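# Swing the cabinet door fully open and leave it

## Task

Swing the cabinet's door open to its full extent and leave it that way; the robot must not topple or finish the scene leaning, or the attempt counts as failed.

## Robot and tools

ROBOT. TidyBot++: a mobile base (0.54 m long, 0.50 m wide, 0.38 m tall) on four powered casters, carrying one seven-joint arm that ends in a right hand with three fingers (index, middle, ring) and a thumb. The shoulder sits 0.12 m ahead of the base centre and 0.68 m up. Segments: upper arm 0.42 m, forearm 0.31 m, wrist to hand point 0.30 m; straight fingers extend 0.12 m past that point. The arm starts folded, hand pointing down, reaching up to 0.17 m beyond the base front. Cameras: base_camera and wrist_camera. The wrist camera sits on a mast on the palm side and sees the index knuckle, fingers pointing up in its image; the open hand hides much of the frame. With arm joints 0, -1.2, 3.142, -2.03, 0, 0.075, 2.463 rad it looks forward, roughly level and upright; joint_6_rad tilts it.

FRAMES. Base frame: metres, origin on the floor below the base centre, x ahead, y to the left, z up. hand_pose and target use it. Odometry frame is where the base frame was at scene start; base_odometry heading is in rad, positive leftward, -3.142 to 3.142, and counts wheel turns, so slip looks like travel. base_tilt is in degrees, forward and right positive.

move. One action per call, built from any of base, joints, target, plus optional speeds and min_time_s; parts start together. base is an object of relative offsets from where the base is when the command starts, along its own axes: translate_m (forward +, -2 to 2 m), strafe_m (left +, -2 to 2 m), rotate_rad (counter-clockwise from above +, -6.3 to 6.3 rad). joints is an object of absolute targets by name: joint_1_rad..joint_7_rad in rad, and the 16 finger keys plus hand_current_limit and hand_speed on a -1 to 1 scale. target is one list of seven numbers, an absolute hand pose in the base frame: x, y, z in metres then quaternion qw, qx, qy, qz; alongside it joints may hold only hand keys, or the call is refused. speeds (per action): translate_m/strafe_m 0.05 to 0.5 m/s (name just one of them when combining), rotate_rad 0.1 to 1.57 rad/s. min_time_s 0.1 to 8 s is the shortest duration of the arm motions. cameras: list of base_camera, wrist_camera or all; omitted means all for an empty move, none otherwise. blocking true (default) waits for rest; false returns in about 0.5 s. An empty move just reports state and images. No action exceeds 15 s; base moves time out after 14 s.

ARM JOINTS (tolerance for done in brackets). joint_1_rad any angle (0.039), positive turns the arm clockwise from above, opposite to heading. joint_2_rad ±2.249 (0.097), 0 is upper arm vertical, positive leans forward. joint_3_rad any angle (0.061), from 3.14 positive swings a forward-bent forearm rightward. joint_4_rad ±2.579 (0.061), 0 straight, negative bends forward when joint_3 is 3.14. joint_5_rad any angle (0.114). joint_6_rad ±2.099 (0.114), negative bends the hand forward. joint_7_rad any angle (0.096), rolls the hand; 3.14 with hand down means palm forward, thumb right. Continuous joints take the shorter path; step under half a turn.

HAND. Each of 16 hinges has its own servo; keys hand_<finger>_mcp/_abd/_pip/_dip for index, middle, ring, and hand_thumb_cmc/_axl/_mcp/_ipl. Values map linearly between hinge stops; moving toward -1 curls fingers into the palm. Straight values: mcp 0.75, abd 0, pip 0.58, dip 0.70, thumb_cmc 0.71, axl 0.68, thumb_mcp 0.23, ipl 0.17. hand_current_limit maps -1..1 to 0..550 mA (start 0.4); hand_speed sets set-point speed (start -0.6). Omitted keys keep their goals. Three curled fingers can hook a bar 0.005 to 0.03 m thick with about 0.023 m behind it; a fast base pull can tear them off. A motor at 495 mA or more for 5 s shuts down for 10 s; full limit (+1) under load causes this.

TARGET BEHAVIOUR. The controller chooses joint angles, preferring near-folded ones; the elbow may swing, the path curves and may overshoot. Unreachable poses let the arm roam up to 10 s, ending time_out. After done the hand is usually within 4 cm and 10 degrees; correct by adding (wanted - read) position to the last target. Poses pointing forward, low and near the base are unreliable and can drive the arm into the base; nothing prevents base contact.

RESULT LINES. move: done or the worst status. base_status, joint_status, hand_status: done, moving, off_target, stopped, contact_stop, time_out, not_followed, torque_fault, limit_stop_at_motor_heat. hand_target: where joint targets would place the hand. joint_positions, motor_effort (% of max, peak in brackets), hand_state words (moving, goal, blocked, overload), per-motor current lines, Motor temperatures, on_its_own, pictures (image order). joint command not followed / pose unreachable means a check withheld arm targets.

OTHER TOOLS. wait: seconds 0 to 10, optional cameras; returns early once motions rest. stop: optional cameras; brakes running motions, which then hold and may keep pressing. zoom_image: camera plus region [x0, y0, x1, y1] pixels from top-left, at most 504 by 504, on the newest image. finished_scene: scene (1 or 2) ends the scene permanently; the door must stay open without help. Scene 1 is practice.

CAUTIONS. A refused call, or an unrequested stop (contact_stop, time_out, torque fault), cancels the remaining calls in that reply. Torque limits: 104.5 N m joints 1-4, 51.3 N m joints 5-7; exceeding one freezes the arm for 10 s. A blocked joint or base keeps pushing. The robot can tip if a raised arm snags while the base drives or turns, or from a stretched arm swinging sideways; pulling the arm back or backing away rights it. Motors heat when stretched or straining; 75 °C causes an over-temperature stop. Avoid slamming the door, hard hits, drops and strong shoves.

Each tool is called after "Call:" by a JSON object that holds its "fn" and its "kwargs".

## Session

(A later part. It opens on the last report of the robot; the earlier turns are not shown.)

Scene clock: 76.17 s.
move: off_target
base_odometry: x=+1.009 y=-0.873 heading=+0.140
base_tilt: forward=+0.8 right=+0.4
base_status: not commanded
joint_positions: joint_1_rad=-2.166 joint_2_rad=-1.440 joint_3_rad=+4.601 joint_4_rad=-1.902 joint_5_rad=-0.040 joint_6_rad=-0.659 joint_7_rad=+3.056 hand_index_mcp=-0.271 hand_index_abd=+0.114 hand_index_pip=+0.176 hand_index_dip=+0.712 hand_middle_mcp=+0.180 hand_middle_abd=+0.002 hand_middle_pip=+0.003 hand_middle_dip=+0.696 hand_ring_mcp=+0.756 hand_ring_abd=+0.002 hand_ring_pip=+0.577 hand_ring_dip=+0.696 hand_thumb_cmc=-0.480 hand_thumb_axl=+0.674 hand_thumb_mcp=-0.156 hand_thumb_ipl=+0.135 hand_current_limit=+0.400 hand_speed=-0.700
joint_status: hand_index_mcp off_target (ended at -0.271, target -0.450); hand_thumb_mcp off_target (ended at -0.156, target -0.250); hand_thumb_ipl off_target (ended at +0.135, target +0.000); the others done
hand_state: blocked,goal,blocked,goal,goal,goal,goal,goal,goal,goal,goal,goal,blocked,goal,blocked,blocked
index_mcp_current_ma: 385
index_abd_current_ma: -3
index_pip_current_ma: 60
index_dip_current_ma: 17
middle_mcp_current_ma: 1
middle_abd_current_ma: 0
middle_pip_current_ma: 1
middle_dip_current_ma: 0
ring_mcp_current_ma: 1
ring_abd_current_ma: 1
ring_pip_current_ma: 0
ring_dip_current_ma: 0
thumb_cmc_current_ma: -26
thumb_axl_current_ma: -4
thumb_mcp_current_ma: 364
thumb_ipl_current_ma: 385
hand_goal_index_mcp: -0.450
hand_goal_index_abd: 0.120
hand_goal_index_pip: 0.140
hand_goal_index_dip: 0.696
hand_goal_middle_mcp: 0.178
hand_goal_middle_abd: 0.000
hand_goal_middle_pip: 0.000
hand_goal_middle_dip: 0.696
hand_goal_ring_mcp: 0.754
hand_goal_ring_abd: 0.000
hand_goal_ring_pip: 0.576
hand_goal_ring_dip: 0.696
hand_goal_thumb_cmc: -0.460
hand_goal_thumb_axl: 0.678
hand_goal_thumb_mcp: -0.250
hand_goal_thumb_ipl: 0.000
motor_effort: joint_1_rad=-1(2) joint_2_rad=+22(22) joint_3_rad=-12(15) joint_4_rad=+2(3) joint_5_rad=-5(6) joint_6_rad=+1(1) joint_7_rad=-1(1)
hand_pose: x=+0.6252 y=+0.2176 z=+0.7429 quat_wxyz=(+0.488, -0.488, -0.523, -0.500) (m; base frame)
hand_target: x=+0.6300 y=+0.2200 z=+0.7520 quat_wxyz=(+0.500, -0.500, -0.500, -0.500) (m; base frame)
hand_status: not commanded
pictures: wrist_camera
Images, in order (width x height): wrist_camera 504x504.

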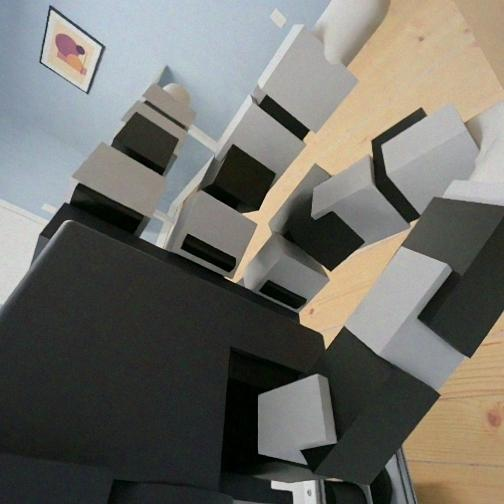

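Call:
{"fn": "move", "kwargs": {"joints": {"hand_index_mcp": 0.178, "hand_index_abd": 0.0, "hand_thumb_mcp": -0.169, "hand_thumb_ipl": 0.7, "hand_speed": 0}}}

Call:
{"fn": "move", "kwargs": {"joints": {"hand_thumb_cmc": 0.5}, "cameras": ["wrist_camera"]}}

Call:
{"fn": "zoom_image", "kwargs": {"camera": "wrist_camera", "region": [304, 50, 504, 250]}}

Scene clock: 77.17 s.
move: done
base_odometry: x=+1.009 y=-0.873 heading=+0.140
base_tilt: forward=+0.8 right=+0.4
base_status: not commanded
joint_positions: joint_1_rad=-2.166 joint_2_rad=-1.440 joint_3_rad=+4.601 joint_4_rad=-1.902 joint_5_rad=-0.040 joint_6_rad=-0.659 joint_7_rad=+3.056 hand_index_mcp=+0.176 hand_index_abd=+0.010 hand_index_pip=+0.143 hand_index_dip=+0.699 hand_middle_mcp=+0.180 hand_middle_abd=+0.002 hand_middle_pip=+0.003 hand_middle_dip=+0.696 hand_ring_mcp=+0.756 hand_ring_abd=+0.002 hand_ring_pip=+0.577 hand_ring_dip=+0.696 hand_thumb_cmc=-0.454 hand_thumb_axl=+0.678 hand_thumb_mcp=-0.166 hand_thumb_ipl=+0.698 hand_current_limit=+0.400 hand_speed=+0.000
joint_status: all done
hand_state: goal,goal,goal,goal,goal,goal,goal,goal,goal,goal,goal,goal,goal,goal,goal,goal
index_mcp_current_ma: -1
index_abd_current_ma: 7
index_pip_current_ma: 2
index_dip_current_ma: 1
middle_mcp_current_ma: 1
middle_abd_current_ma: 0
middle_pip_current_ma: 1
middle_dip_current_ma: 0
ring_mcp_current_ma: 1
ring_abd_current_ma: 1
ring_pip_current_ma: 0
ring_dip_current_ma: 0
thumb_cmc_current_ma: 5
thumb_axl_current_ma: 0
thumb_mcp_current_ma: 1
thumb_ipl_current_ma: -1
hand_goal_index_mcp: 0.178
hand_goal_index_abd: 0.000
hand_goal_index_pip: 0.140
hand_goal_index_dip: 0.696
hand_goal_middle_mcp: 0.178
hand_goal_middle_abd: 0.000
hand_goal_middle_pip: 0.000
hand_goal_middle_dip: 0.696
hand_goal_ring_mcp: 0.754
hand_goal_ring_abd: 0.000
hand_goal_ring_pip: 0.576
hand_goal_ring_dip: 0.696
hand_goal_thumb_cmc: -0.460
hand_goal_thumb_axl: 0.678
hand_goal_thumb_mcp: -0.168
hand_goal_thumb_ipl: 0.700
motor_effort: joint_1_rad=+0(1) joint_2_rad=+22(22) joint_3_rad=-14(15) joint_4_rad=+3(3) joint_5_rad=-6(6) joint_6_rad=+1(2) joint_7_rad=+1(1)
hand_pose: x=+0.6252 y=+0.2176 z=+0.7429 quat_wxyz=(+0.488, -0.488, -0.523, -0.500) (m; base frame)
hand_target: x=+0.6300 y=+0.2200 z=+0.7520 quat_wxyz=(+0.500, -0.500, -0.500, -0.500) (m; base frame)
hand_status: not commanded
pictures: none

Scene clock: 77.93 s.
move: done
base_odometry: x=+1.009 y=-0.873 heading=+0.140
base_tilt: forward=+0.8 right=+0.4
base_status: not commanded
joint_positions: joint_1_rad=-2.166 joint_2_rad=-1.440 joint_3_rad=+4.601 joint_4_rad=-1.902 joint_5_rad=-0.040 joint_6_rad=-0.659 joint_7_rad=+3.056 hand_index_mcp=+0.176 hand_index_abd=+0.010 hand_index_pip=+0.143 hand_index_dip=+0.699 hand_middle_mcp=+0.180 hand_middle_abd=+0.002 hand_middle_pip=+0.003 hand_middle_dip=+0.696 hand_ring_mcp=+0.756 hand_ring_abd=+0.002 hand_ring_pip=+0.577 hand_ring_dip=+0.696 hand_thumb_cmc=+0.500 hand_thumb_axl=+0.678 hand_thumb_mcp=-0.166 hand_thumb_ipl=+0.698 hand_current_limit=+0.400 hand_speed=+0.000
joint_status: all done
hand_state: goal,goal,goal,goal,goal,goal,goal,goal,goal,goal,goal,goal,goal,goal,goal,goal
index_mcp_current_ma: -1
index_abd_current_ma: 7
index_pip_current_ma: 2
index_dip_current_ma: 1
middle_mcp_current_ma: 1
middle_abd_current_ma: 0
middle_pip_current_ma: 1
middle_dip_current_ma: 0
ring_mcp_current_ma: 1
ring_abd_current_ma: 1
ring_pip_current_ma: 0
ring_dip_current_ma: 0
thumb_cmc_current_ma: 0
thumb_axl_current_ma: 0
thumb_mcp_current_ma: 1
thumb_ipl_current_ma: -1
hand_goal_index_mcp: 0.178
hand_goal_index_abd: 0.000
hand_goal_index_pip: 0.140
hand_goal_index_dip: 0.696
hand_goal_middle_mcp: 0.178
hand_goal_middle_abd: 0.000
hand_goal_middle_pip: 0.000
hand_goal_middle_dip: 0.696
hand_goal_ring_mcp: 0.754
hand_goal_ring_abd: 0.000
hand_goal_ring_pip: 0.576
hand_goal_ring_dip: 0.696
hand_goal_thumb_cmc: 0.500
hand_goal_thumb_axl: 0.678
hand_goal_thumb_mcp: -0.168
hand_goal_thumb_ipl: 0.700
motor_effort: joint_1_rad=+0(0) joint_2_rad=+22(22) joint_3_rad=-14(15) joint_4_rad=+3(3) joint_5_rad=-6(6) joint_6_rad=+1(2) joint_7_rad=+0(2)
hand_pose: x=+0.6252 y=+0.2176 z=+0.7429 quat_wxyz=(+0.488, -0.488, -0.523, -0.500) (m; base frame)
hand_target: x=+0.6300 y=+0.2200 z=+0.7520 quat_wxyz=(+0.500, -0.500, -0.500, -0.500) (m; base frame)
hand_status: not commanded
pictures: wrist_camera
Images, in order (width x height): wrist_camera 504x504.

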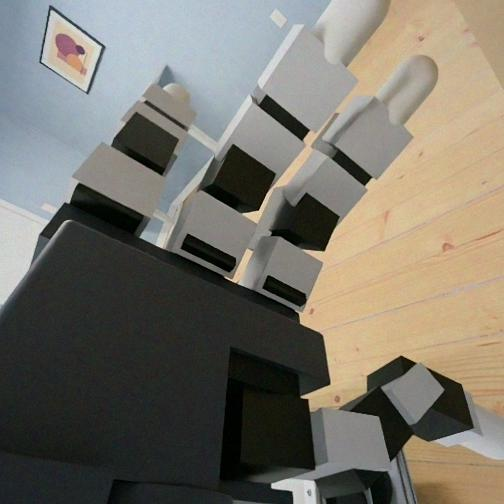

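Scaled by 2.520 from the camera's 504x504 image, which has a finer 720x720 frame.

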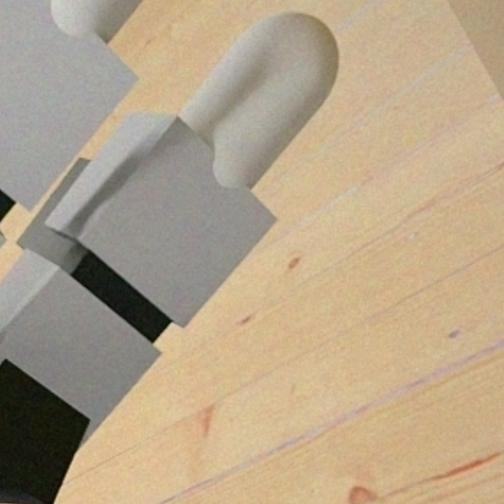

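Call:
{"fn": "move", "kwargs": {"base": {"translate_m": -0.04}, "speeds": {"translate_m": 0.15}}}

Call:
{"fn": "move", "kwargs": {"target": [0.63, 0.155, 0.71, 0.5, -0.5, -0.5, -0.5], "joints": {"hand_index_mcp": -0.233, "hand_middle_mcp": -0.233, "hand_index_pip": 0.504, "hand_middle_pip": 0.504, "hand_index_abd": 0.1, "hand_middle_abd": -0.1, "hand_thumb_cmc": 0.71, "hand_thumb_mcp": 0.23, "hand_thumb_ipl": 0.17}, "min_time_s": 2, "cameras": ["wrist_camera"]}}

Call:
{"fn": "zoom_image", "kwargs": {"camera": "wrist_camera", "region": [304, 0, 504, 200]}}

Scene clock: 80.23 s.
move: done
base_odometry: x=+0.969 y=-0.879 heading=+0.140
base_tilt: forward=+0.8 right=+0.4
base_status: done
joint_positions: joint_1_rad=-2.166 joint_2_rad=-1.439 joint_3_rad=+4.601 joint_4_rad=-1.903 joint_5_rad=-0.040 joint_6_rad=-0.659 joint_7_rad=+3.056 hand_index_mcp=+0.177 hand_index_abd=+0.009 hand_index_pip=+0.143 hand_index_dip=+0.699 hand_middle_mcp=+0.180 hand_middle_abd=+0.002 hand_middle_pip=+0.003 hand_middle_dip=+0.696 hand_ring_mcp=+0.756 hand_ring_abd=+0.002 hand_ring_pip=+0.577 hand_ring_dip=+0.696 hand_thumb_cmc=+0.500 hand_thumb_axl=+0.678 hand_thumb_mcp=-0.166 hand_thumb_ipl=+0.698 hand_current_limit=+0.400 hand_speed=+0.000
joint_status: not commanded
hand_state: goal,goal,goal,goal,goal,goal,goal,goal,goal,goal,goal,goal,goal,goal,goal,goal
index_mcp_current_ma: 0
index_abd_current_ma: 7
index_pip_current_ma: 1
index_dip_current_ma: 1
middle_mcp_current_ma: 1
middle_abd_current_ma: 0
middle_pip_current_ma: 1
middle_dip_current_ma: 0
ring_mcp_current_ma: 1
ring_abd_current_ma: 1
ring_pip_current_ma: 0
ring_dip_current_ma: 0
thumb_cmc_current_ma: 0
thumb_axl_current_ma: 0
thumb_mcp_current_ma: 1
thumb_ipl_current_ma: -1
hand_goal_index_mcp: 0.178
hand_goal_index_abd: 0.000
hand_goal_index_pip: 0.140
hand_goal_index_dip: 0.696
hand_goal_middle_mcp: 0.178
hand_goal_middle_abd: 0.000
hand_goal_middle_pip: 0.000
hand_goal_middle_dip: 0.696
hand_goal_ring_mcp: 0.754
hand_goal_ring_abd: 0.000
hand_goal_ring_pip: 0.576
hand_goal_ring_dip: 0.696
hand_goal_thumb_cmc: 0.500
hand_goal_thumb_axl: 0.678
hand_goal_thumb_mcp: -0.168
hand_goal_thumb_ipl: 0.700
motor_effort: joint_1_rad=+0(2) joint_2_rad=+22(23) joint_3_rad=-14(14) joint_4_rad=+3(4) joint_5_rad=-5(6) joint_6_rad=+2(2) joint_7_rad=+0(2)
hand_pose: x=+0.6246 y=+0.2180 z=+0.7430 quat_wxyz=(+0.487, -0.488, -0.524, -0.500) (m; base frame)
hand_target: x=+0.6300 y=+0.2200 z=+0.7520 quat_wxyz=(+0.500, -0.500, -0.500, -0.500) (m; base frame)
hand_status: not commanded
pictures: none

Scene clock: 82.53 s.
move: done
base_odometry: x=+0.969 y=-0.879 heading=+0.140
base_tilt: forward=+0.8 right=+0.4
base_status: not commanded
joint_positions: joint_1_rad=-2.072 joint_2_rad=-1.505 joint_3_rad=+4.606 joint_4_rad=-1.886 joint_5_rad=-0.040 joint_6_rad=-0.734 joint_7_rad=+3.056 hand_index_mcp=-0.230 hand_index_abd=+0.101 hand_index_pip=+0.501 hand_index_dip=+0.699 hand_middle_mcp=-0.230 hand_middle_abd=-0.089 hand_middle_pip=+0.501 hand_middle_dip=+0.696 hand_ring_mcp=+0.756 hand_ring_abd=+0.002 hand_ring_pip=+0.577 hand_ring_dip=+0.696 hand_thumb_cmc=+0.708 hand_thumb_axl=+0.678 hand_thumb_mcp=+0.228 hand_thumb_ipl=+0.172 hand_current_limit=+0.400 hand_speed=+0.000
joint_status: all done
hand_state: goal,goal,goal,goal,goal,goal,goal,goal,goal,goal,goal,goal,goal,goal,goal,goal
index_mcp_current_ma: 1
index_abd_current_ma: 0
index_pip_current_ma: -1
index_dip_current_ma: 1
middle_mcp_current_ma: 1
middle_abd_current_ma: 8
middle_pip_current_ma: -1
middle_dip_current_ma: 0
ring_mcp_current_ma: 1
ring_abd_current_ma: 1
ring_pip_current_ma: 0
ring_dip_current_ma: 0
thumb_cmc_current_ma: -1
thumb_axl_current_ma: 0
thumb_mcp_current_ma: -1
thumb_ipl_current_ma: 1
hand_goal_index_mcp: -0.232
hand_goal_index_abd: 0.100
hand_goal_index_pip: 0.504
hand_goal_index_dip: 0.696
hand_goal_middle_mcp: -0.232
hand_goal_middle_abd: -0.100
hand_goal_middle_pip: 0.504
hand_goal_middle_dip: 0.696
hand_goal_ring_mcp: 0.754
hand_goal_ring_abd: 0.000
hand_goal_ring_pip: 0.576
hand_goal_ring_dip: 0.696
hand_goal_thumb_cmc: 0.710
hand_goal_thumb_axl: 0.678
hand_goal_thumb_mcp: 0.230
hand_goal_thumb_ipl: 0.170
motor_effort: joint_1_rad=+0(1) joint_2_rad=+23(23) joint_3_rad=-13(14) joint_4_rad=+2(3) joint_5_rad=-6(7) joint_6_rad=+1(2) joint_7_rad=+1(1)
hand_pose: x=+0.6319 y=+0.1680 z=+0.7328 quat_wxyz=(+0.500, -0.495, -0.493, -0.512) (m; base frame)
hand_target: x=+0.6300 y=+0.1550 z=+0.7100 quat_wxyz=(+0.500, -0.500, -0.500, -0.500) (m; base frame)
hand_status: done (0.026 m and 1.7 deg from the pose sent, 0.071 m and 3.4 deg at the start)
pictures: wrist_camera
Images, in order (width x height): wrist_camera 504x504.

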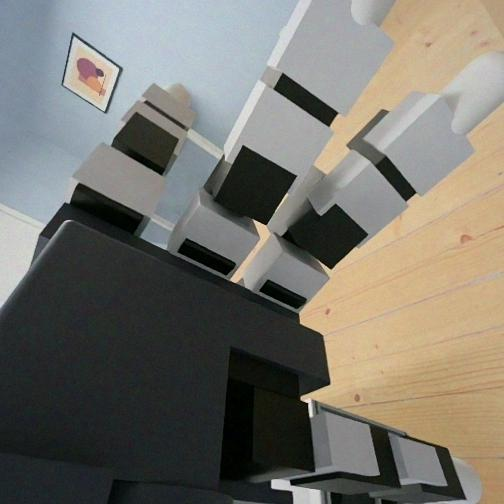

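Scaled by 2.520 from the camera's 504x504 image, which has a finer 720x720 frame.

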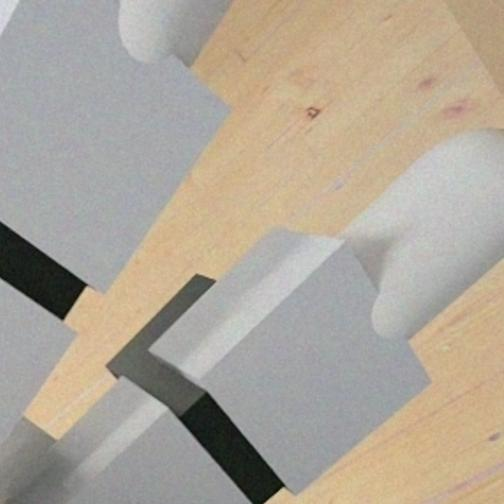

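Call:
{"fn": "move", "kwargs": {"target": [0.63, 0.155, 0.685, 0.5, -0.5, -0.5, -0.5], "min_time_s": 1}}

Scene clock: 83.97 s.
move: done
base_odometry: x=+0.969 y=-0.879 heading=+0.140
base_tilt: forward=+0.8 right=+0.4
base_status: not commanded
joint_positions: joint_1_rad=-2.072 joint_2_rad=-1.554 joint_3_rad=+4.636 joint_4_rad=-1.886 joint_5_rad=-0.007 joint_6_rad=-0.735 joint_7_rad=+3.056 hand_index_mcp=-0.230 hand_index_abd=+0.101 hand_index_pip=+0.501 hand_index_dip=+0.699 hand_middle_mcp=-0.230 hand_middle_abd=-0.089 hand_middle_pip=+0.501 hand_middle_dip=+0.696 hand_ring_mcp=+0.756 hand_ring_abd=+0.002 hand_ring_pip=+0.577 hand_ring_dip=+0.696 hand_thumb_cmc=+0.708 hand_thumb_axl=+0.678 hand_thumb_mcp=+0.228 hand_thumb_ipl=+0.172 hand_current_limit=+0.400 hand_speed=+0.000
joint_status: not commanded
hand_state: goal,goal,goal,goal,goal,goal,goal,goal,goal,goal,goal,goal,goal,goal,goal,goal
index_mcp_current_ma: 1
index_abd_current_ma: 0
index_pip_current_ma: -1
index_dip_current_ma: 1
middle_mcp_current_ma: 1
middle_abd_current_ma: 8
middle_pip_current_ma: -1
middle_dip_current_ma: 0
ring_mcp_current_ma: 1
ring_abd_current_ma: 1
ring_pip_current_ma: 0
ring_dip_current_ma: 0
thumb_cmc_current_ma: -1
thumb_axl_current_ma: 0
thumb_mcp_current_ma: -1
thumb_ipl_current_ma: 1
hand_goal_index_mcp: -0.232
hand_goal_index_abd: 0.100
hand_goal_index_pip: 0.504
hand_goal_index_dip: 0.696
hand_goal_middle_mcp: -0.232
hand_goal_middle_abd: -0.100
hand_goal_middle_pip: 0.504
hand_goal_middle_dip: 0.696
hand_goal_ring_mcp: 0.754
hand_goal_ring_abd: 0.000
hand_goal_ring_pip: 0.576
hand_goal_ring_dip: 0.696
hand_goal_thumb_cmc: 0.710
hand_goal_thumb_axl: 0.678
hand_goal_thumb_mcp: 0.230
hand_goal_thumb_ipl: 0.170
motor_effort: joint_1_rad=+0(0) joint_2_rad=+23(23) joint_3_rad=-13(15) joint_4_rad=+1(2) joint_5_rad=-6(6) joint_6_rad=+1(1) joint_7_rad=+1(2)
hand_pose: x=+0.6350 y=+0.1658 z=+0.7075 quat_wxyz=(+0.507, -0.501, -0.484, -0.508) (m; base frame)
hand_target: x=+0.6300 y=+0.1550 z=+0.6850 quat_wxyz=(+0.500, -0.500, -0.500, -0.500) (m; base frame)
hand_status: done (0.025 m and 2.1 deg from the pose sent, 0.050 m and 1.7 deg at the start)
pictures: none

Call:
{"fn": "move", "kwargs": {"base": {"translate_m": 0.026, "strafe_m": -0.015}, "speeds": {"translate_m": 0.1}, "cameras": ["wrist_camera"]}}

Call:
{"fn": "zoom_image", "kwargs": {"camera": "wrist_camera", "region": [304, 0, 504, 200]}}

Scene clock: 84.97 s.
move: done
base_odometry: x=+0.997 y=-0.891 heading=+0.140
base_tilt: forward=+0.8 right=+0.4
base_status: done
joint_positions: joint_1_rad=-2.071 joint_2_rad=-1.556 joint_3_rad=+4.642 joint_4_rad=-1.879 joint_5_rad=-0.006 joint_6_rad=-0.747 joint_7_rad=+3.056 hand_index_mcp=-0.230 hand_index_abd=+0.111 hand_index_pip=+0.507 hand_index_dip=+0.699 hand_middle_mcp=-0.230 hand_middle_abd=-0.090 hand_middle_pip=+0.501 hand_middle_dip=+0.696 hand_ring_mcp=+0.755 hand_ring_abd=+0.002 hand_ring_pip=+0.577 hand_ring_dip=+0.696 hand_thumb_cmc=+0.708 hand_thumb_axl=+0.678 hand_thumb_mcp=+0.228 hand_thumb_ipl=+0.172 hand_current_limit=+0.400 hand_speed=+0.000
joint_status: not commanded
hand_state: goal,goal,goal,goal,goal,goal,goal,goal,goal,goal,goal,goal,goal,goal,goal,goal
index_mcp_current_ma: 1
index_abd_current_ma: 8
index_pip_current_ma: 1
index_dip_current_ma: 1
middle_mcp_current_ma: 1
middle_abd_current_ma: 7
middle_pip_current_ma: -1
middle_dip_current_ma: 0
ring_mcp_current_ma: 0
ring_abd_current_ma: 1
ring_pip_current_ma: 0
ring_dip_current_ma: 0
thumb_cmc_current_ma: -1
thumb_axl_current_ma: 0
thumb_mcp_current_ma: -1
thumb_ipl_current_ma: 1
hand_goal_index_mcp: -0.232
hand_goal_index_abd: 0.100
hand_goal_index_pip: 0.504
hand_goal_index_dip: 0.696
hand_goal_middle_mcp: -0.232
hand_goal_middle_abd: -0.100
hand_goal_middle_pip: 0.504
hand_goal_middle_dip: 0.696
hand_goal_ring_mcp: 0.754
hand_goal_ring_abd: 0.000
hand_goal_ring_pip: 0.576
hand_goal_ring_dip: 0.696
hand_goal_thumb_cmc: 0.710
hand_goal_thumb_axl: 0.678
hand_goal_thumb_mcp: 0.230
hand_goal_thumb_ipl: 0.170
motor_effort: joint_1_rad=+0(1) joint_2_rad=+23(24) joint_3_rad=-13(15) joint_4_rad=+0(5) joint_5_rad=-5(7) joint_6_rad=+1(6) joint_7_rad=+0(2)
hand_pose: x=+0.6351 y=+0.1641 z=+0.7042 quat_wxyz=(+0.508, -0.502, -0.485, -0.505) (m; base frame)
hand_target: x=+0.6300 y=+0.1550 z=+0.6850 quat_wxyz=(+0.500, -0.500, -0.500, -0.500) (m; base frame)
hand_status: not commanded
pictures: wrist_camera
Images, in order (width x height): wrist_camera 504x504.

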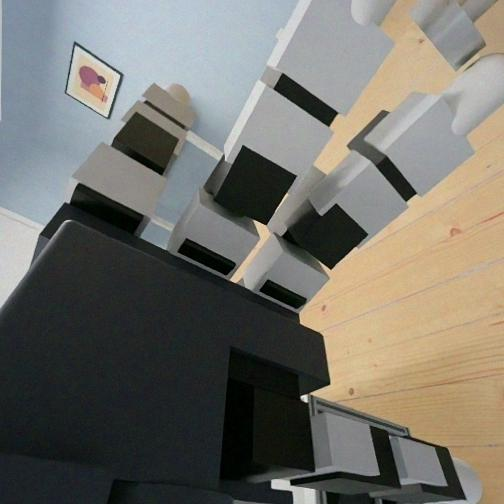

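Scaled by 2.520 from the camera's 504x504 image, which has a finer 720x720 frame.

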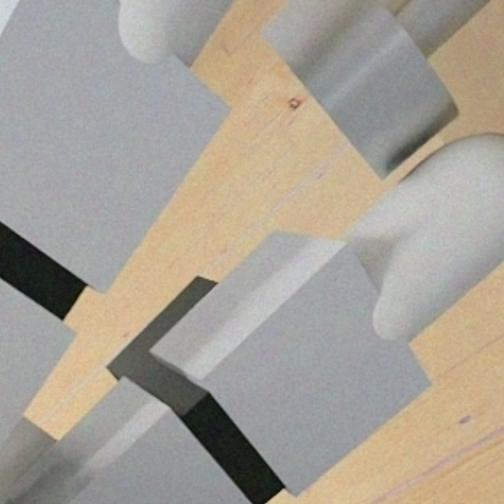

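Call:
{"fn": "move", "kwargs": {"joints": {"hand_index_abd": 0.16, "hand_middle_abd": -0.13}}}

Call:
{"fn": "move", "kwargs": {"base": {"translate_m": 0.017}, "speeds": {"translate_m": 0.05}, "cameras": ["wrist_camera"]}}

Call:
{"fn": "zoom_image", "kwargs": {"camera": "wrist_camera", "region": [304, 0, 504, 200]}}

Scene clock: 85.97 s.
move: done
base_odometry: x=+0.997 y=-0.891 heading=+0.140
base_tilt: forward=+0.8 right=+0.4
base_status: not commanded
joint_positions: joint_1_rad=-2.071 joint_2_rad=-1.556 joint_3_rad=+4.642 joint_4_rad=-1.879 joint_5_rad=-0.006 joint_6_rad=-0.747 joint_7_rad=+3.056 hand_index_mcp=-0.230 hand_index_abd=+0.161 hand_index_pip=+0.507 hand_index_dip=+0.699 hand_middle_mcp=-0.230 hand_middle_abd=-0.119 hand_middle_pip=+0.501 hand_middle_dip=+0.696 hand_ring_mcp=+0.755 hand_ring_abd=+0.002 hand_ring_pip=+0.577 hand_ring_dip=+0.696 hand_thumb_cmc=+0.708 hand_thumb_axl=+0.678 hand_thumb_mcp=+0.228 hand_thumb_ipl=+0.172 hand_current_limit=+0.400 hand_speed=+0.000
joint_status: all done
hand_state: goal,goal,goal,goal,goal,goal,goal,goal,goal,goal,goal,goal,goal,goal,goal,goal
index_mcp_current_ma: 1
index_abd_current_ma: 0
index_pip_current_ma: 1
index_dip_current_ma: 1
middle_mcp_current_ma: 1
middle_abd_current_ma: 8
middle_pip_current_ma: -1
middle_dip_current_ma: 0
ring_mcp_current_ma: 0
ring_abd_current_ma: 1
ring_pip_current_ma: 0
ring_dip_current_ma: 0
thumb_cmc_current_ma: -1
thumb_axl_current_ma: 0
thumb_mcp_current_ma: -1
thumb_ipl_current_ma: 1
hand_goal_index_mcp: -0.232
hand_goal_index_abd: 0.160
hand_goal_index_pip: 0.504
hand_goal_index_dip: 0.696
hand_goal_middle_mcp: -0.232
hand_goal_middle_abd: -0.130
hand_goal_middle_pip: 0.504
hand_goal_middle_dip: 0.696
hand_goal_ring_mcp: 0.754
hand_goal_ring_abd: 0.000
hand_goal_ring_pip: 0.576
hand_goal_ring_dip: 0.696
hand_goal_thumb_cmc: 0.710
hand_goal_thumb_axl: 0.678
hand_goal_thumb_mcp: 0.230
hand_goal_thumb_ipl: 0.170
motor_effort: joint_1_rad=+0(0) joint_2_rad=+23(23) joint_3_rad=-14(15) joint_4_rad=+1(1) joint_5_rad=-6(7) joint_6_rad=+0(1) joint_7_rad=+1(1)
hand_pose: x=+0.6351 y=+0.1641 z=+0.7042 quat_wxyz=(+0.508, -0.502, -0.485, -0.505) (m; base frame)
hand_target: x=+0.6300 y=+0.1550 z=+0.6850 quat_wxyz=(+0.500, -0.500, -0.500, -0.500) (m; base frame)
hand_status: not commanded
pictures: none

Scene clock: 86.90 s.
move: done
base_odometry: x=+1.014 y=-0.888 heading=+0.140
base_tilt: forward=+0.8 right=+0.4
base_status: done
joint_positions: joint_1_rad=-2.070 joint_2_rad=-1.556 joint_3_rad=+4.642 joint_4_rad=-1.882 joint_5_rad=-0.005 joint_6_rad=-0.758 joint_7_rad=+3.056 hand_index_mcp=-0.230 hand_index_abd=+0.162 hand_index_pip=+0.507 hand_index_dip=+0.699 hand_middle_mcp=-0.233 hand_middle_abd=-0.124 hand_middle_pip=+0.502 hand_middle_dip=+0.694 hand_ring_mcp=+0.755 hand_ring_abd=+0.002 hand_ring_pip=+0.577 hand_ring_dip=+0.696 hand_thumb_cmc=+0.708 hand_thumb_axl=+0.678 hand_thumb_mcp=+0.228 hand_thumb_ipl=+0.172 hand_current_limit=+0.400 hand_speed=+0.000
joint_status: not commanded
hand_state: goal,goal,goal,goal,goal,goal,goal,goal,goal,goal,goal,goal,goal,goal,goal,goal
index_mcp_current_ma: 1
index_abd_current_ma: 0
index_pip_current_ma: 1
index_dip_current_ma: 1
middle_mcp_current_ma: -1
middle_abd_current_ma: 4
middle_pip_current_ma: -1
middle_dip_current_ma: -1
ring_mcp_current_ma: 0
ring_abd_current_ma: 1
ring_pip_current_ma: 0
ring_dip_current_ma: 0
thumb_cmc_current_ma: -1
thumb_axl_current_ma: 0
thumb_mcp_current_ma: -1
thumb_ipl_current_ma: 1
hand_goal_index_mcp: -0.232
hand_goal_index_abd: 0.160
hand_goal_index_pip: 0.504
hand_goal_index_dip: 0.696
hand_goal_middle_mcp: -0.232
hand_goal_middle_abd: -0.130
hand_goal_middle_pip: 0.504
hand_goal_middle_dip: 0.696
hand_goal_ring_mcp: 0.754
hand_goal_ring_abd: 0.000
hand_goal_ring_pip: 0.576
hand_goal_ring_dip: 0.696
hand_goal_thumb_cmc: 0.710
hand_goal_thumb_axl: 0.678
hand_goal_thumb_mcp: 0.230
hand_goal_thumb_ipl: 0.170
motor_effort: joint_1_rad=+0(1) joint_2_rad=+23(23) joint_3_rad=-14(15) joint_4_rad=+1(5) joint_5_rad=-5(6) joint_6_rad=+2(7) joint_7_rad=+1(2)
hand_pose: x=+0.6309 y=+0.1652 z=+0.7039 quat_wxyz=(+0.511, -0.499, -0.488, -0.502) (m; base frame)
hand_target: x=+0.6300 y=+0.1550 z=+0.6850 quat_wxyz=(+0.500, -0.500, -0.500, -0.500) (m; base frame)
hand_status: not commanded
pictures: wrist_camera
Images, in order (width x height): wrist_camera 504x504.

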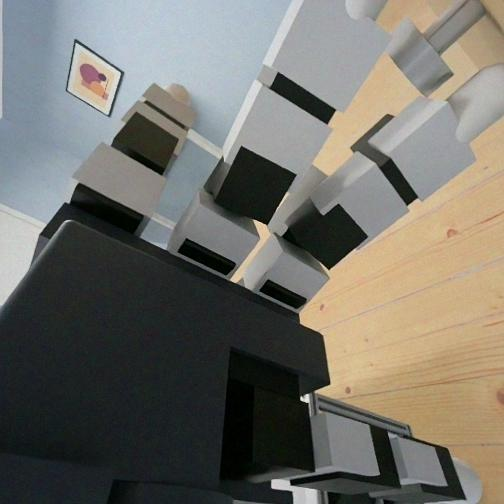

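Scaled by 2.520 from the camera's 504x504 image, which has a finer 720x720 frame.

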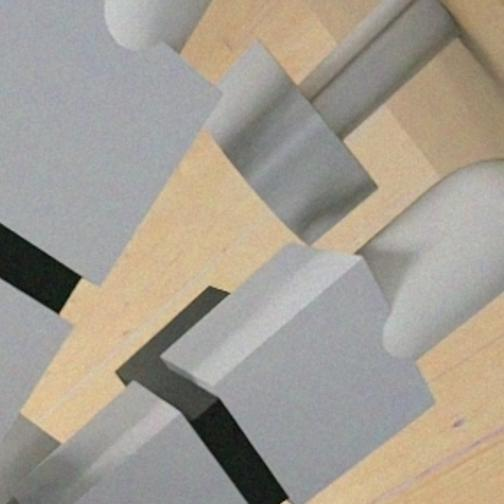

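Call:
{"fn": "move", "kwargs": {"joints": {"hand_index_abd": -0.35, "hand_middle_abd": 0.35, "hand_speed": -0.7}, "cameras": ["wrist_camera"]}}

Call:
{"fn": "zoom_image", "kwargs": {"camera": "wrist_camera", "region": [304, 0, 504, 200]}}

Scene clock: 87.77 s.
move: off_target
base_odometry: x=+1.014 y=-0.888 heading=+0.140
base_tilt: forward=+0.8 right=+0.4
base_status: not commanded
joint_positions: joint_1_rad=-2.069 joint_2_rad=-1.556 joint_3_rad=+4.650 joint_4_rad=-1.882 joint_5_rad=-0.002 joint_6_rad=-0.758 joint_7_rad=+3.056 hand_index_mcp=-0.239 hand_index_abd=-0.003 hand_index_pip=+0.500 hand_index_dip=+0.696 hand_middle_mcp=-0.237 hand_middle_abd=+0.128 hand_middle_pip=+0.501 hand_middle_dip=+0.695 hand_ring_mcp=+0.755 hand_ring_abd=+0.002 hand_ring_pip=+0.577 hand_ring_dip=+0.696 hand_thumb_cmc=+0.708 hand_thumb_axl=+0.678 hand_thumb_mcp=+0.228 hand_thumb_ipl=+0.172 hand_current_limit=+0.400 hand_speed=-0.700
joint_status: hand_index_abd off_target (ended at -0.003, target -0.350); hand_middle_abd off_target (ended at +0.128, target +0.350); the others done
hand_state: goal,blocked,goal,goal,goal,blocked,goal,goal,goal,goal,goal,goal,goal,goal,goal,goal
index_mcp_current_ma: -5
index_abd_current_ma: 385
index_pip_current_ma: -2
index_dip_current_ma: 0
middle_mcp_current_ma: -3
middle_abd_current_ma: -385
middle_pip_current_ma: -1
middle_dip_current_ma: 0
ring_mcp_current_ma: 0
ring_abd_current_ma: 1
ring_pip_current_ma: 0
ring_dip_current_ma: 0
thumb_cmc_current_ma: -1
thumb_axl_current_ma: 0
thumb_mcp_current_ma: -1
thumb_ipl_current_ma: 1
hand_goal_index_mcp: -0.232
hand_goal_index_abd: -0.350
hand_goal_index_pip: 0.504
hand_goal_index_dip: 0.696
hand_goal_middle_mcp: -0.232
hand_goal_middle_abd: 0.350
hand_goal_middle_pip: 0.504
hand_goal_middle_dip: 0.696
hand_goal_ring_mcp: 0.754
hand_goal_ring_abd: 0.000
hand_goal_ring_pip: 0.576
hand_goal_ring_dip: 0.696
hand_goal_thumb_cmc: 0.710
hand_goal_thumb_axl: 0.678
hand_goal_thumb_mcp: 0.230
hand_goal_thumb_ipl: 0.170
motor_effort: joint_1_rad=+0(1) joint_2_rad=+23(23) joint_3_rad=-13(16) joint_4_rad=+2(3) joint_5_rad=-4(7) joint_6_rad=+3(3) joint_7_rad=+1(3)
hand_pose: x=+0.6312 y=+0.1650 z=+0.6993 quat_wxyz=(+0.510, -0.502, -0.488, -0.499) (m; base frame)
hand_target: x=+0.6300 y=+0.1550 z=+0.6850 quat_wxyz=(+0.500, -0.500, -0.500, -0.500) (m; base frame)
hand_status: not commanded
pictures: wrist_camera
Images, in order (width x height): wrist_camera 504x504.

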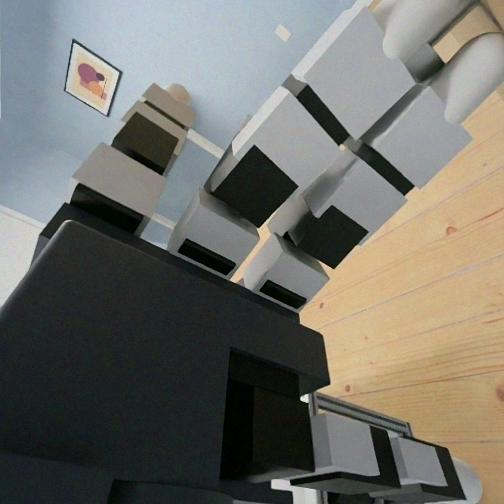

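Scaled by 2.520 from the camera's 504x504 image, which has a finer 720x720 frame.

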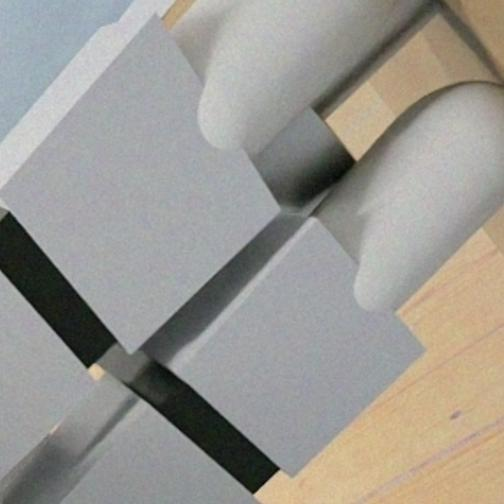

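Call:
{"fn": "move", "kwargs": {"base": {"translate_m": -0.025}, "speeds": {"translate_m": 0.05}, "cameras": ["all"]}}

Call:
{"fn": "zoom_image", "kwargs": {"camera": "wrist_camera", "region": [304, 0, 504, 200]}}

Scene clock: 90.63 s.
move: done
base_odometry: x=+0.989 y=-0.892 heading=+0.140
base_tilt: forward=+0.8 right=+0.4
base_status: done
joint_positions: joint_1_rad=-2.067 joint_2_rad=-1.557 joint_3_rad=+4.650 joint_4_rad=-1.874 joint_5_rad=+0.000 joint_6_rad=-0.758 joint_7_rad=+3.056 hand_index_mcp=-0.237 hand_index_abd=-0.035 hand_index_pip=+0.499 hand_index_dip=+0.695 hand_middle_mcp=-0.242 hand_middle_abd=+0.175 hand_middle_pip=+0.496 hand_middle_dip=+0.693 hand_ring_mcp=+0.755 hand_ring_abd=+0.002 hand_ring_pip=+0.577 hand_ring_dip=+0.696 hand_thumb_cmc=+0.708 hand_thumb_axl=+0.678 hand_thumb_mcp=+0.228 hand_thumb_ipl=+0.172 hand_current_limit=+0.400 hand_speed=-0.700
joint_status: not commanded
hand_state: goal,blocked,goal,goal,goal,blocked,goal,goal,goal,goal,goal,goal,goal,goal,goal,goal
index_mcp_current_ma: -3
index_abd_current_ma: 385
index_pip_current_ma: -3
index_dip_current_ma: 0
middle_mcp_current_ma: -10
middle_abd_current_ma: -385
middle_pip_current_ma: -6
middle_dip_current_ma: -2
ring_mcp_current_ma: 0
ring_abd_current_ma: 1
ring_pip_current_ma: 0
ring_dip_current_ma: 0
thumb_cmc_current_ma: -1
thumb_axl_current_ma: 0
thumb_mcp_current_ma: -1
thumb_ipl_current_ma: 1
hand_goal_index_mcp: -0.232
hand_goal_index_abd: -0.350
hand_goal_index_pip: 0.504
hand_goal_index_dip: 0.696
hand_goal_middle_mcp: -0.232
hand_goal_middle_abd: 0.350
hand_goal_middle_pip: 0.504
hand_goal_middle_dip: 0.696
hand_goal_ring_mcp: 0.754
hand_goal_ring_abd: 0.000
hand_goal_ring_pip: 0.576
hand_goal_ring_dip: 0.696
hand_goal_thumb_cmc: 0.710
hand_goal_thumb_axl: 0.678
hand_goal_thumb_mcp: 0.230
hand_goal_thumb_ipl: 0.170
on_its_own: hand_index_abd moved -0.032 toward your old target -0.350; hand_middle_abd moved +0.047 toward your old target +0.350
motor_effort: joint_1_rad=+0(3) joint_2_rad=+23(24) joint_3_rad=-14(15) joint_4_rad=+0(3) joint_5_rad=-5(7) joint_6_rad=+1(3) joint_7_rad=+1(1)
hand_pose: x=+0.6357 y=+0.1613 z=+0.6991 quat_wxyz=(+0.507, -0.504, -0.486, -0.502) (m; base frame)
hand_target: x=+0.6300 y=+0.1550 z=+0.6850 quat_wxyz=(+0.500, -0.500, -0.500, -0.500) (m; base frame)
hand_status: not commanded
pictures: base_camera, wrist_camera
Images, in order (width x height): base_camera 644x364, wrist_camera 504x504.

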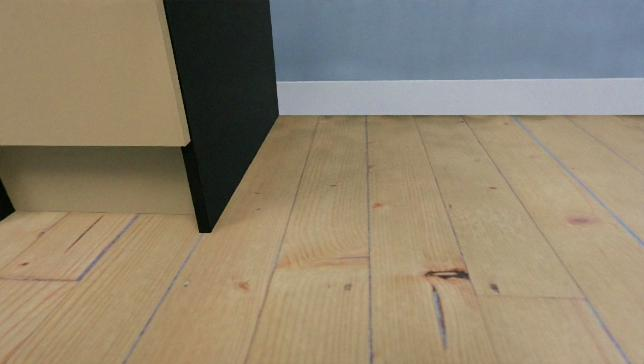

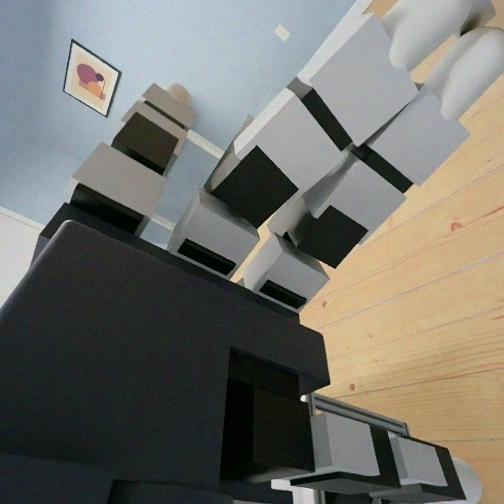

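Scaled by 2.520 from the camera's 504x504 image, which has a finer 720x720 frame.

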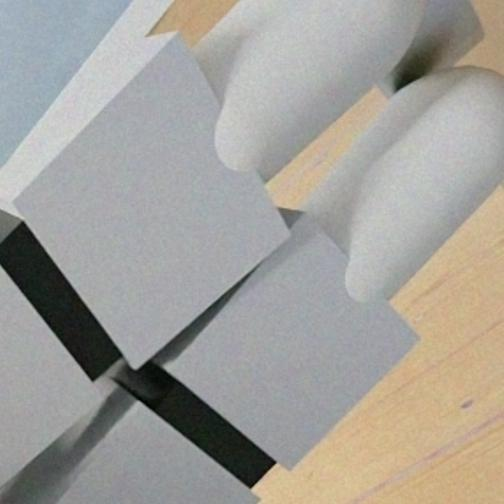

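Call:
{"fn": "move", "kwargs": {"base": {"translate_m": -0.03}, "speeds": {"translate_m": 0.15}, "joints": {"hand_index_abd": 0.0, "hand_middle_abd": 0.0, "hand_speed": 0}}}

Call:
{"fn": "move", "kwargs": {"base": {"translate_m": 0.025, "strafe_m": 0.054}, "speeds": {"translate_m": 0.15}, "joints": {"hand_index_mcp": 0.754, "hand_index_pip": 0.577, "hand_middle_mcp": 0.068, "hand_middle_pip": -0.073, "hand_middle_abd": 0.13, "hand_thumb_cmc": -0.755, "hand_thumb_mcp": -0.112, "hand_thumb_ipl": 0.708}, "cameras": ["wrist_camera"]}}

Call:
{"fn": "zoom_image", "kwargs": {"camera": "wrist_camera", "region": [304, 0, 504, 200]}}

Scene clock: 93.73 s.
move: done
base_odometry: x=+0.959 y=-0.896 heading=+0.140
base_tilt: forward=+0.8 right=+0.3
base_status: done
joint_positions: joint_1_rad=-2.064 joint_2_rad=-1.557 joint_3_rad=+4.650 joint_4_rad=-1.875 joint_5_rad=+0.000 joint_6_rad=-0.758 joint_7_rad=+3.056 hand_index_mcp=-0.234 hand_index_abd=+0.009 hand_index_pip=+0.501 hand_index_dip=+0.695 hand_middle_mcp=-0.234 hand_middle_abd=+0.010 hand_middle_pip=+0.501 hand_middle_dip=+0.694 hand_ring_mcp=+0.755 hand_ring_abd=+0.002 hand_ring_pip=+0.577 hand_ring_dip=+0.696 hand_thumb_cmc=+0.708 hand_thumb_axl=+0.678 hand_thumb_mcp=+0.228 hand_thumb_ipl=+0.172 hand_current_limit=+0.400 hand_speed=+0.000
joint_status: all done
hand_state: goal,goal,goal,goal,goal,goal,goal,goal,goal,goal,goal,goal,goal,goal,goal,goal
index_mcp_current_ma: -1
index_abd_current_ma: 6
index_pip_current_ma: -1
index_dip_current_ma: 0
middle_mcp_current_ma: -1
middle_abd_current_ma: 7
middle_pip_current_ma: -1
middle_dip_current_ma: -1
ring_mcp_current_ma: 0
ring_abd_current_ma: 1
ring_pip_current_ma: 0
ring_dip_current_ma: 0
thumb_cmc_current_ma: -1
thumb_axl_current_ma: 0
thumb_mcp_current_ma: -1
thumb_ipl_current_ma: 1
hand_goal_index_mcp: -0.232
hand_goal_index_abd: 0.000
hand_goal_index_pip: 0.504
hand_goal_index_dip: 0.696
hand_goal_middle_mcp: -0.232
hand_goal_middle_abd: 0.000
hand_goal_middle_pip: 0.504
hand_goal_middle_dip: 0.696
hand_goal_ring_mcp: 0.754
hand_goal_ring_abd: 0.000
hand_goal_ring_pip: 0.576
hand_goal_ring_dip: 0.696
hand_goal_thumb_cmc: 0.710
hand_goal_thumb_axl: 0.678
hand_goal_thumb_mcp: 0.230
hand_goal_thumb_ipl: 0.170
motor_effort: joint_1_rad=+0(1) joint_2_rad=+23(23) joint_3_rad=-14(15) joint_4_rad=+0(2) joint_5_rad=-5(6) joint_6_rad=+0(1) joint_7_rad=+1(2)
hand_pose: x=+0.6356 y=+0.1601 z=+0.6990 quat_wxyz=(+0.507, -0.505, -0.486, -0.502) (m; base frame)
hand_target: x=+0.6300 y=+0.1550 z=+0.6850 quat_wxyz=(+0.500, -0.500, -0.500, -0.500) (m; base frame)
hand_status: not commanded
pictures: none

Scene clock: 94.80 s.
move: off_target
base_odometry: x=+0.976 y=-0.839 heading=+0.140
base_tilt: forward=+0.8 right=+0.3
base_status: done
joint_positions: joint_1_rad=-2.058 joint_2_rad=-1.557 joint_3_rad=+4.650 joint_4_rad=-1.875 joint_5_rad=+0.000 joint_6_rad=-0.758 joint_7_rad=+3.056 hand_index_mcp=+0.752 hand_index_abd=+0.009 hand_index_pip=+0.576 hand_index_dip=+0.695 hand_middle_mcp=+0.066 hand_middle_abd=+0.131 hand_middle_pip=-0.069 hand_middle_dip=+0.694 hand_ring_mcp=+0.755 hand_ring_abd=+0.002 hand_ring_pip=+0.577 hand_ring_dip=+0.696 hand_thumb_cmc=-0.733 hand_thumb_axl=+0.678 hand_thumb_mcp=-0.110 hand_thumb_ipl=+0.706 hand_current_limit=+0.400 hand_speed=+0.000
joint_status: hand_thumb_cmc off_target (ended at -0.733, target -0.755); the others done
hand_state: goal,goal,goal,goal,goal,goal,goal,goal,goal,goal,goal,goal,blocked,goal,goal,goal
index_mcp_current_ma: -1
index_abd_current_ma: 6
index_pip_current_ma: -1
index_dip_current_ma: 0
middle_mcp_current_ma: -1
middle_abd_current_ma: 0
middle_pip_current_ma: 2
middle_dip_current_ma: -1
ring_mcp_current_ma: 0
ring_abd_current_ma: 1
ring_pip_current_ma: 0
ring_dip_current_ma: 0
thumb_cmc_current_ma: 27
thumb_axl_current_ma: 0
thumb_mcp_current_ma: 1
thumb_ipl_current_ma: -1
hand_goal_index_mcp: 0.754
hand_goal_index_abd: 0.000
hand_goal_index_pip: 0.578
hand_goal_index_dip: 0.696
hand_goal_middle_mcp: 0.068
hand_goal_middle_abd: 0.130
hand_goal_middle_pip: -0.072
hand_goal_middle_dip: 0.696
hand_goal_ring_mcp: 0.754
hand_goal_ring_abd: 0.000
hand_goal_ring_pip: 0.576
hand_goal_ring_dip: 0.696
hand_goal_thumb_cmc: -0.754
hand_goal_thumb_axl: 0.678
hand_goal_thumb_mcp: -0.112
hand_goal_thumb_ipl: 0.708
motor_effort: joint_1_rad=+0(3) joint_2_rad=+23(23) joint_3_rad=-13(15) joint_4_rad=+1(1) joint_5_rad=-6(7) joint_6_rad=+0(1) joint_7_rad=+0(1)
hand_pose: x=+0.6365 y=+0.1570 z=+0.6990 quat_wxyz=(+0.505, -0.506, -0.484, -0.504) (m; base frame)
hand_target: x=+0.6300 y=+0.1550 z=+0.6850 quat_wxyz=(+0.500, -0.500, -0.500, -0.500) (m; base frame)
hand_status: not commanded
pictures: wrist_camera
Images, in order (width x height): wrist_camera 504x504.

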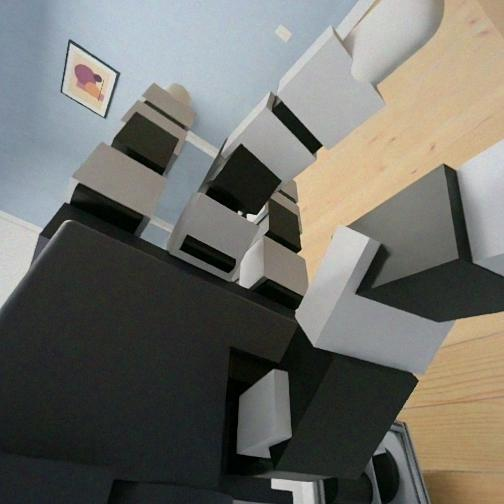

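Scaled by 2.520 from the camera's 504x504 image, which has a finer 720x720 frame.

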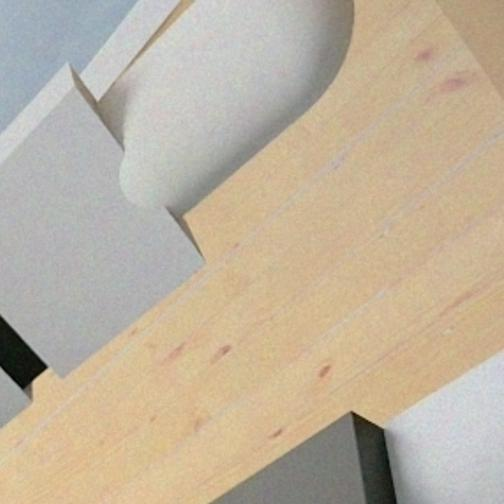

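Call:
{"fn": "move", "kwargs": {"target": [0.63, 0.158, 0.672, 0.5, -0.5, -0.5, -0.5], "min_time_s": 1, "base": {"translate_m": 0.018}, "speeds": {"translate_m": 0.1}, "cameras": ["wrist_camera"]}}

Call:
{"fn": "zoom_image", "kwargs": {"camera": "wrist_camera", "region": [304, 0, 504, 200]}}

Scene clock: 96.30 s.
move: done
base_odometry: x=+0.994 y=-0.836 heading=+0.140
base_tilt: forward=+0.8 right=+0.4
base_status: done
joint_positions: joint_1_rad=-2.058 joint_2_rad=-1.578 joint_3_rad=+4.652 joint_4_rad=-1.875 joint_5_rad=+0.014 joint_6_rad=-0.758 joint_7_rad=+3.056 hand_index_mcp=+0.752 hand_index_abd=+0.009 hand_index_pip=+0.576 hand_index_dip=+0.695 hand_middle_mcp=+0.066 hand_middle_abd=+0.131 hand_middle_pip=-0.069 hand_middle_dip=+0.694 hand_ring_mcp=+0.755 hand_ring_abd=+0.002 hand_ring_pip=+0.577 hand_ring_dip=+0.696 hand_thumb_cmc=-0.734 hand_thumb_axl=+0.678 hand_thumb_mcp=-0.110 hand_thumb_ipl=+0.706 hand_current_limit=+0.400 hand_speed=+0.000
joint_status: not commanded
hand_state: goal,goal,goal,goal,goal,goal,goal,goal,goal,goal,goal,goal,blocked,goal,goal,goal
index_mcp_current_ma: -1
index_abd_current_ma: 6
index_pip_current_ma: -1
index_dip_current_ma: 0
middle_mcp_current_ma: -1
middle_abd_current_ma: 0
middle_pip_current_ma: 2
middle_dip_current_ma: -1
ring_mcp_current_ma: 0
ring_abd_current_ma: 1
ring_pip_current_ma: 0
ring_dip_current_ma: 0
thumb_cmc_current_ma: 26
thumb_axl_current_ma: 0
thumb_mcp_current_ma: 1
thumb_ipl_current_ma: -1
hand_goal_index_mcp: 0.754
hand_goal_index_abd: 0.000
hand_goal_index_pip: 0.578
hand_goal_index_dip: 0.696
hand_goal_middle_mcp: 0.068
hand_goal_middle_abd: 0.130
hand_goal_middle_pip: -0.072
hand_goal_middle_dip: 0.696
hand_goal_ring_mcp: 0.754
hand_goal_ring_abd: 0.000
hand_goal_ring_pip: 0.576
hand_goal_ring_dip: 0.696
hand_goal_thumb_cmc: -0.754
hand_goal_thumb_axl: 0.678
hand_goal_thumb_mcp: -0.112
hand_goal_thumb_ipl: 0.708
motor_effort: joint_1_rad=+0(2) joint_2_rad=+23(23) joint_3_rad=-14(15) joint_4_rad=+0(2) joint_5_rad=-6(7) joint_6_rad=+1(1) joint_7_rad=+1(1)
hand_pose: x=+0.6371 y=+0.1566 z=+0.6935 quat_wxyz=(+0.508, -0.505, -0.482, -0.505) (m; base frame)
hand_target: x=+0.6300 y=+0.1580 z=+0.6720 quat_wxyz=(+0.500, -0.500, -0.500, -0.500) (m; base frame)
hand_status: done (0.023 m and 2.4 deg from the pose sent, 0.028 m and 2.1 deg at the start)
pictures: wrist_camera
Images, in order (width x height): wrist_camera 504x504.

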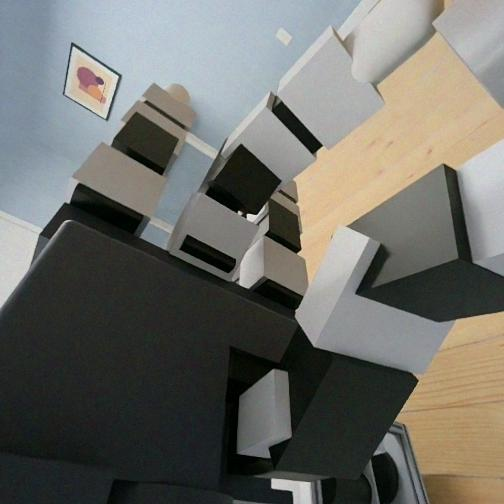

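Scaled by 2.520 from the camera's 504x504 image, which has a finer 720x720 frame.

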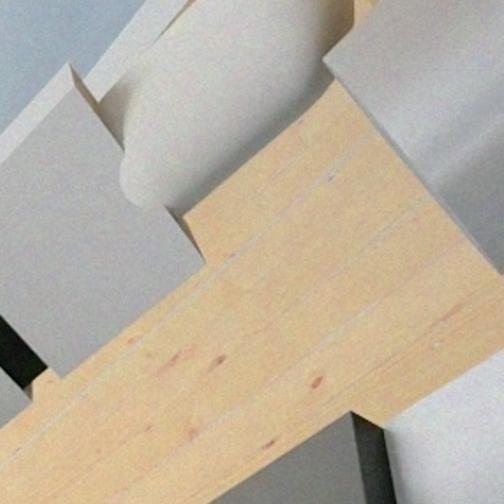

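Call:
{"fn": "move", "kwargs": {"base": {"translate_m": 0.012}, "speeds": {"translate_m": 0.05}, "joints": {"hand_middle_abd": 0.17, "hand_thumb_cmc": -0.73}, "cameras": ["wrist_camera"]}}

Call:
{"fn": "zoom_image", "kwargs": {"camera": "wrist_camera", "region": [304, 0, 504, 200]}}

Scene clock: 97.43 s.
move: done
base_odometry: x=+1.006 y=-0.835 heading=+0.141
base_tilt: forward=+0.8 right=+0.4
base_status: done
joint_positions: joint_1_rad=-2.058 joint_2_rad=-1.579 joint_3_rad=+4.653 joint_4_rad=-1.876 joint_5_rad=+0.015 joint_6_rad=-0.758 joint_7_rad=+3.056 hand_index_mcp=+0.752 hand_index_abd=+0.009 hand_index_pip=+0.576 hand_index_dip=+0.695 hand_middle_mcp=+0.066 hand_middle_abd=+0.171 hand_middle_pip=-0.069 hand_middle_dip=+0.694 hand_ring_mcp=+0.755 hand_ring_abd=+0.002 hand_ring_pip=+0.577 hand_ring_dip=+0.696 hand_thumb_cmc=-0.723 hand_thumb_axl=+0.678 hand_thumb_mcp=-0.110 hand_thumb_ipl=+0.706 hand_current_limit=+0.400 hand_speed=+0.000
joint_status: all done
hand_state: goal,goal,goal,goal,goal,goal,goal,goal,goal,goal,goal,goal,goal,goal,goal,goal
index_mcp_current_ma: -1
index_abd_current_ma: 6
index_pip_current_ma: -1
index_dip_current_ma: 0
middle_mcp_current_ma: -1
middle_abd_current_ma: 0
middle_pip_current_ma: 1
middle_dip_current_ma: -1
ring_mcp_current_ma: 0
ring_abd_current_ma: 1
ring_pip_current_ma: 0
ring_dip_current_ma: 0
thumb_cmc_current_ma: 6
thumb_axl_current_ma: 0
thumb_mcp_current_ma: 1
thumb_ipl_current_ma: -1
hand_goal_index_mcp: 0.754
hand_goal_index_abd: 0.000
hand_goal_index_pip: 0.578
hand_goal_index_dip: 0.696
hand_goal_middle_mcp: 0.068
hand_goal_middle_abd: 0.170
hand_goal_middle_pip: -0.072
hand_goal_middle_dip: 0.696
hand_goal_ring_mcp: 0.754
hand_goal_ring_abd: 0.000
hand_goal_ring_pip: 0.576
hand_goal_ring_dip: 0.696
hand_goal_thumb_cmc: -0.730
hand_goal_thumb_axl: 0.678
hand_goal_thumb_mcp: -0.112
hand_goal_thumb_ipl: 0.708
motor_effort: joint_1_rad=+0(1) joint_2_rad=+23(23) joint_3_rad=-15(15) joint_4_rad=+0(2) joint_5_rad=-6(7) joint_6_rad=+0(1) joint_7_rad=+1(1)
hand_pose: x=+0.6369 y=+0.1567 z=+0.6930 quat_wxyz=(+0.508, -0.505, -0.481, -0.505) (m; base frame)
hand_target: x=+0.6300 y=+0.1580 z=+0.6720 quat_wxyz=(+0.500, -0.500, -0.500, -0.500) (m; base frame)
hand_status: not commanded
pictures: wrist_camera
Images, in order (width x height): wrist_camera 504x504.

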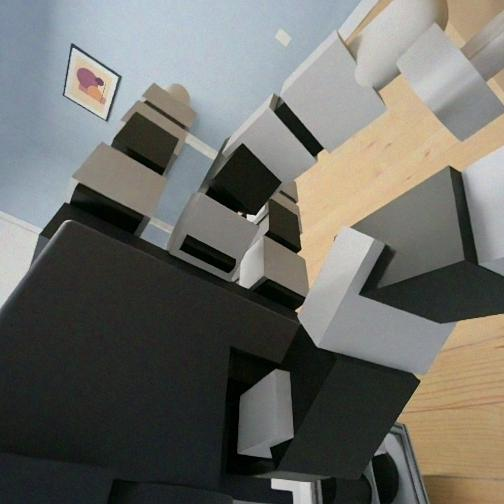

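Scaled by 2.520 from the camera's 504x504 image, which has a finer 720x720 frame.

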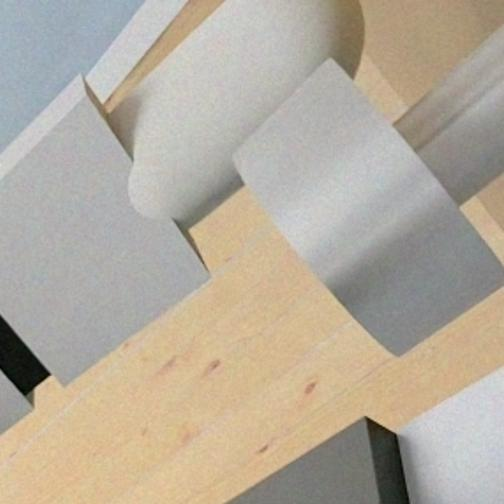

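Call:
{"fn": "move", "kwargs": {"joints": {"hand_middle_mcp": -0.144, "hand_thumb_mcp": -0.03, "hand_thumb_ipl": 0.15, "hand_speed": -0.5}, "cameras": ["wrist_camera"]}}

Call:
{"fn": "zoom_image", "kwargs": {"camera": "wrist_camera", "region": [304, 0, 504, 200]}}

Scene clock: 98.63 s.
move: off_target
base_odometry: x=+1.006 y=-0.835 heading=+0.141
base_tilt: forward=+0.8 right=+0.4
base_status: not commanded
joint_positions: joint_1_rad=-2.054 joint_2_rad=-1.579 joint_3_rad=+4.653 joint_4_rad=-1.879 joint_5_rad=+0.015 joint_6_rad=-0.758 joint_7_rad=+3.056 hand_index_mcp=+0.752 hand_index_abd=+0.009 hand_index_pip=+0.576 hand_index_dip=+0.695 hand_middle_mcp=-0.023 hand_middle_abd=+0.160 hand_middle_pip=-0.018 hand_middle_dip=+0.715 hand_ring_mcp=+0.755 hand_ring_abd=+0.002 hand_ring_pip=+0.577 hand_ring_dip=+0.696 hand_thumb_cmc=-0.722 hand_thumb_axl=+0.678 hand_thumb_mcp=+0.057 hand_thumb_ipl=+0.236 hand_current_limit=+0.400 hand_speed=-0.500
joint_status: hand_middle_mcp off_target (ended at -0.023, target -0.144); hand_thumb_mcp off_target (ended at +0.057, target -0.030); hand_thumb_ipl off_target (ended at +0.236, target +0.150); the others done
hand_state: goal,goal,goal,goal,blocked,goal,blocked,goal,goal,goal,goal,goal,goal,goal,blocked,blocked
index_mcp_current_ma: -1
index_abd_current_ma: 6
index_pip_current_ma: -1
index_dip_current_ma: 0
middle_mcp_current_ma: 385
middle_abd_current_ma: -8
middle_pip_current_ma: 107
middle_dip_current_ma: 23
ring_mcp_current_ma: 0
ring_abd_current_ma: 1
ring_pip_current_ma: 0
ring_dip_current_ma: 0
thumb_cmc_current_ma: 6
thumb_axl_current_ma: 0
thumb_mcp_current_ma: 324
thumb_ipl_current_ma: 337
hand_goal_index_mcp: 0.754
hand_goal_index_abd: 0.000
hand_goal_index_pip: 0.578
hand_goal_index_dip: 0.696
hand_goal_middle_mcp: -0.144
hand_goal_middle_abd: 0.170
hand_goal_middle_pip: -0.072
hand_goal_middle_dip: 0.696
hand_goal_ring_mcp: 0.754
hand_goal_ring_abd: 0.000
hand_goal_ring_pip: 0.576
hand_goal_ring_dip: 0.696
hand_goal_thumb_cmc: -0.730
hand_goal_thumb_axl: 0.678
hand_goal_thumb_mcp: -0.030
hand_goal_thumb_ipl: 0.150
motor_effort: joint_1_rad=-1(3) joint_2_rad=+22(23) joint_3_rad=-12(14) joint_4_rad=+0(2) joint_5_rad=-6(7) joint_6_rad=+0(3) joint_7_rad=+0(1)
hand_pose: x=+0.6357 y=+0.1556 z=+0.6929 quat_wxyz=(+0.508, -0.505, -0.481, -0.505) (m; base frame)
hand_target: x=+0.6300 y=+0.1580 z=+0.6720 quat_wxyz=(+0.500, -0.500, -0.500, -0.500) (m; base frame)
hand_status: not commanded
pictures: wrist_camera
Images, in order (width x height): wrist_camera 504x504.

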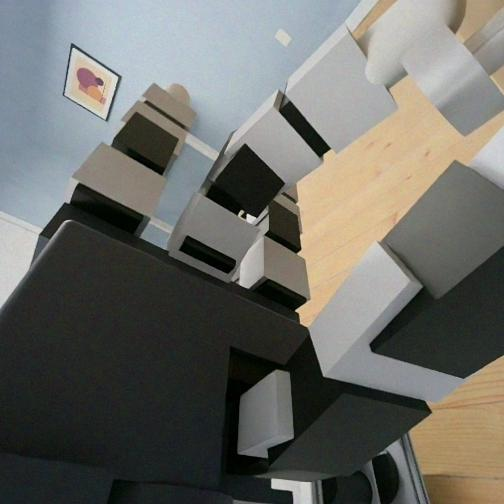

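Scaled by 2.520 from the camera's 504x504 image, which has a finer 720x720 frame.

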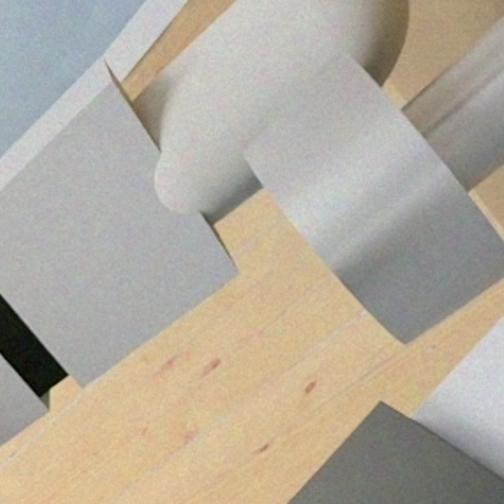

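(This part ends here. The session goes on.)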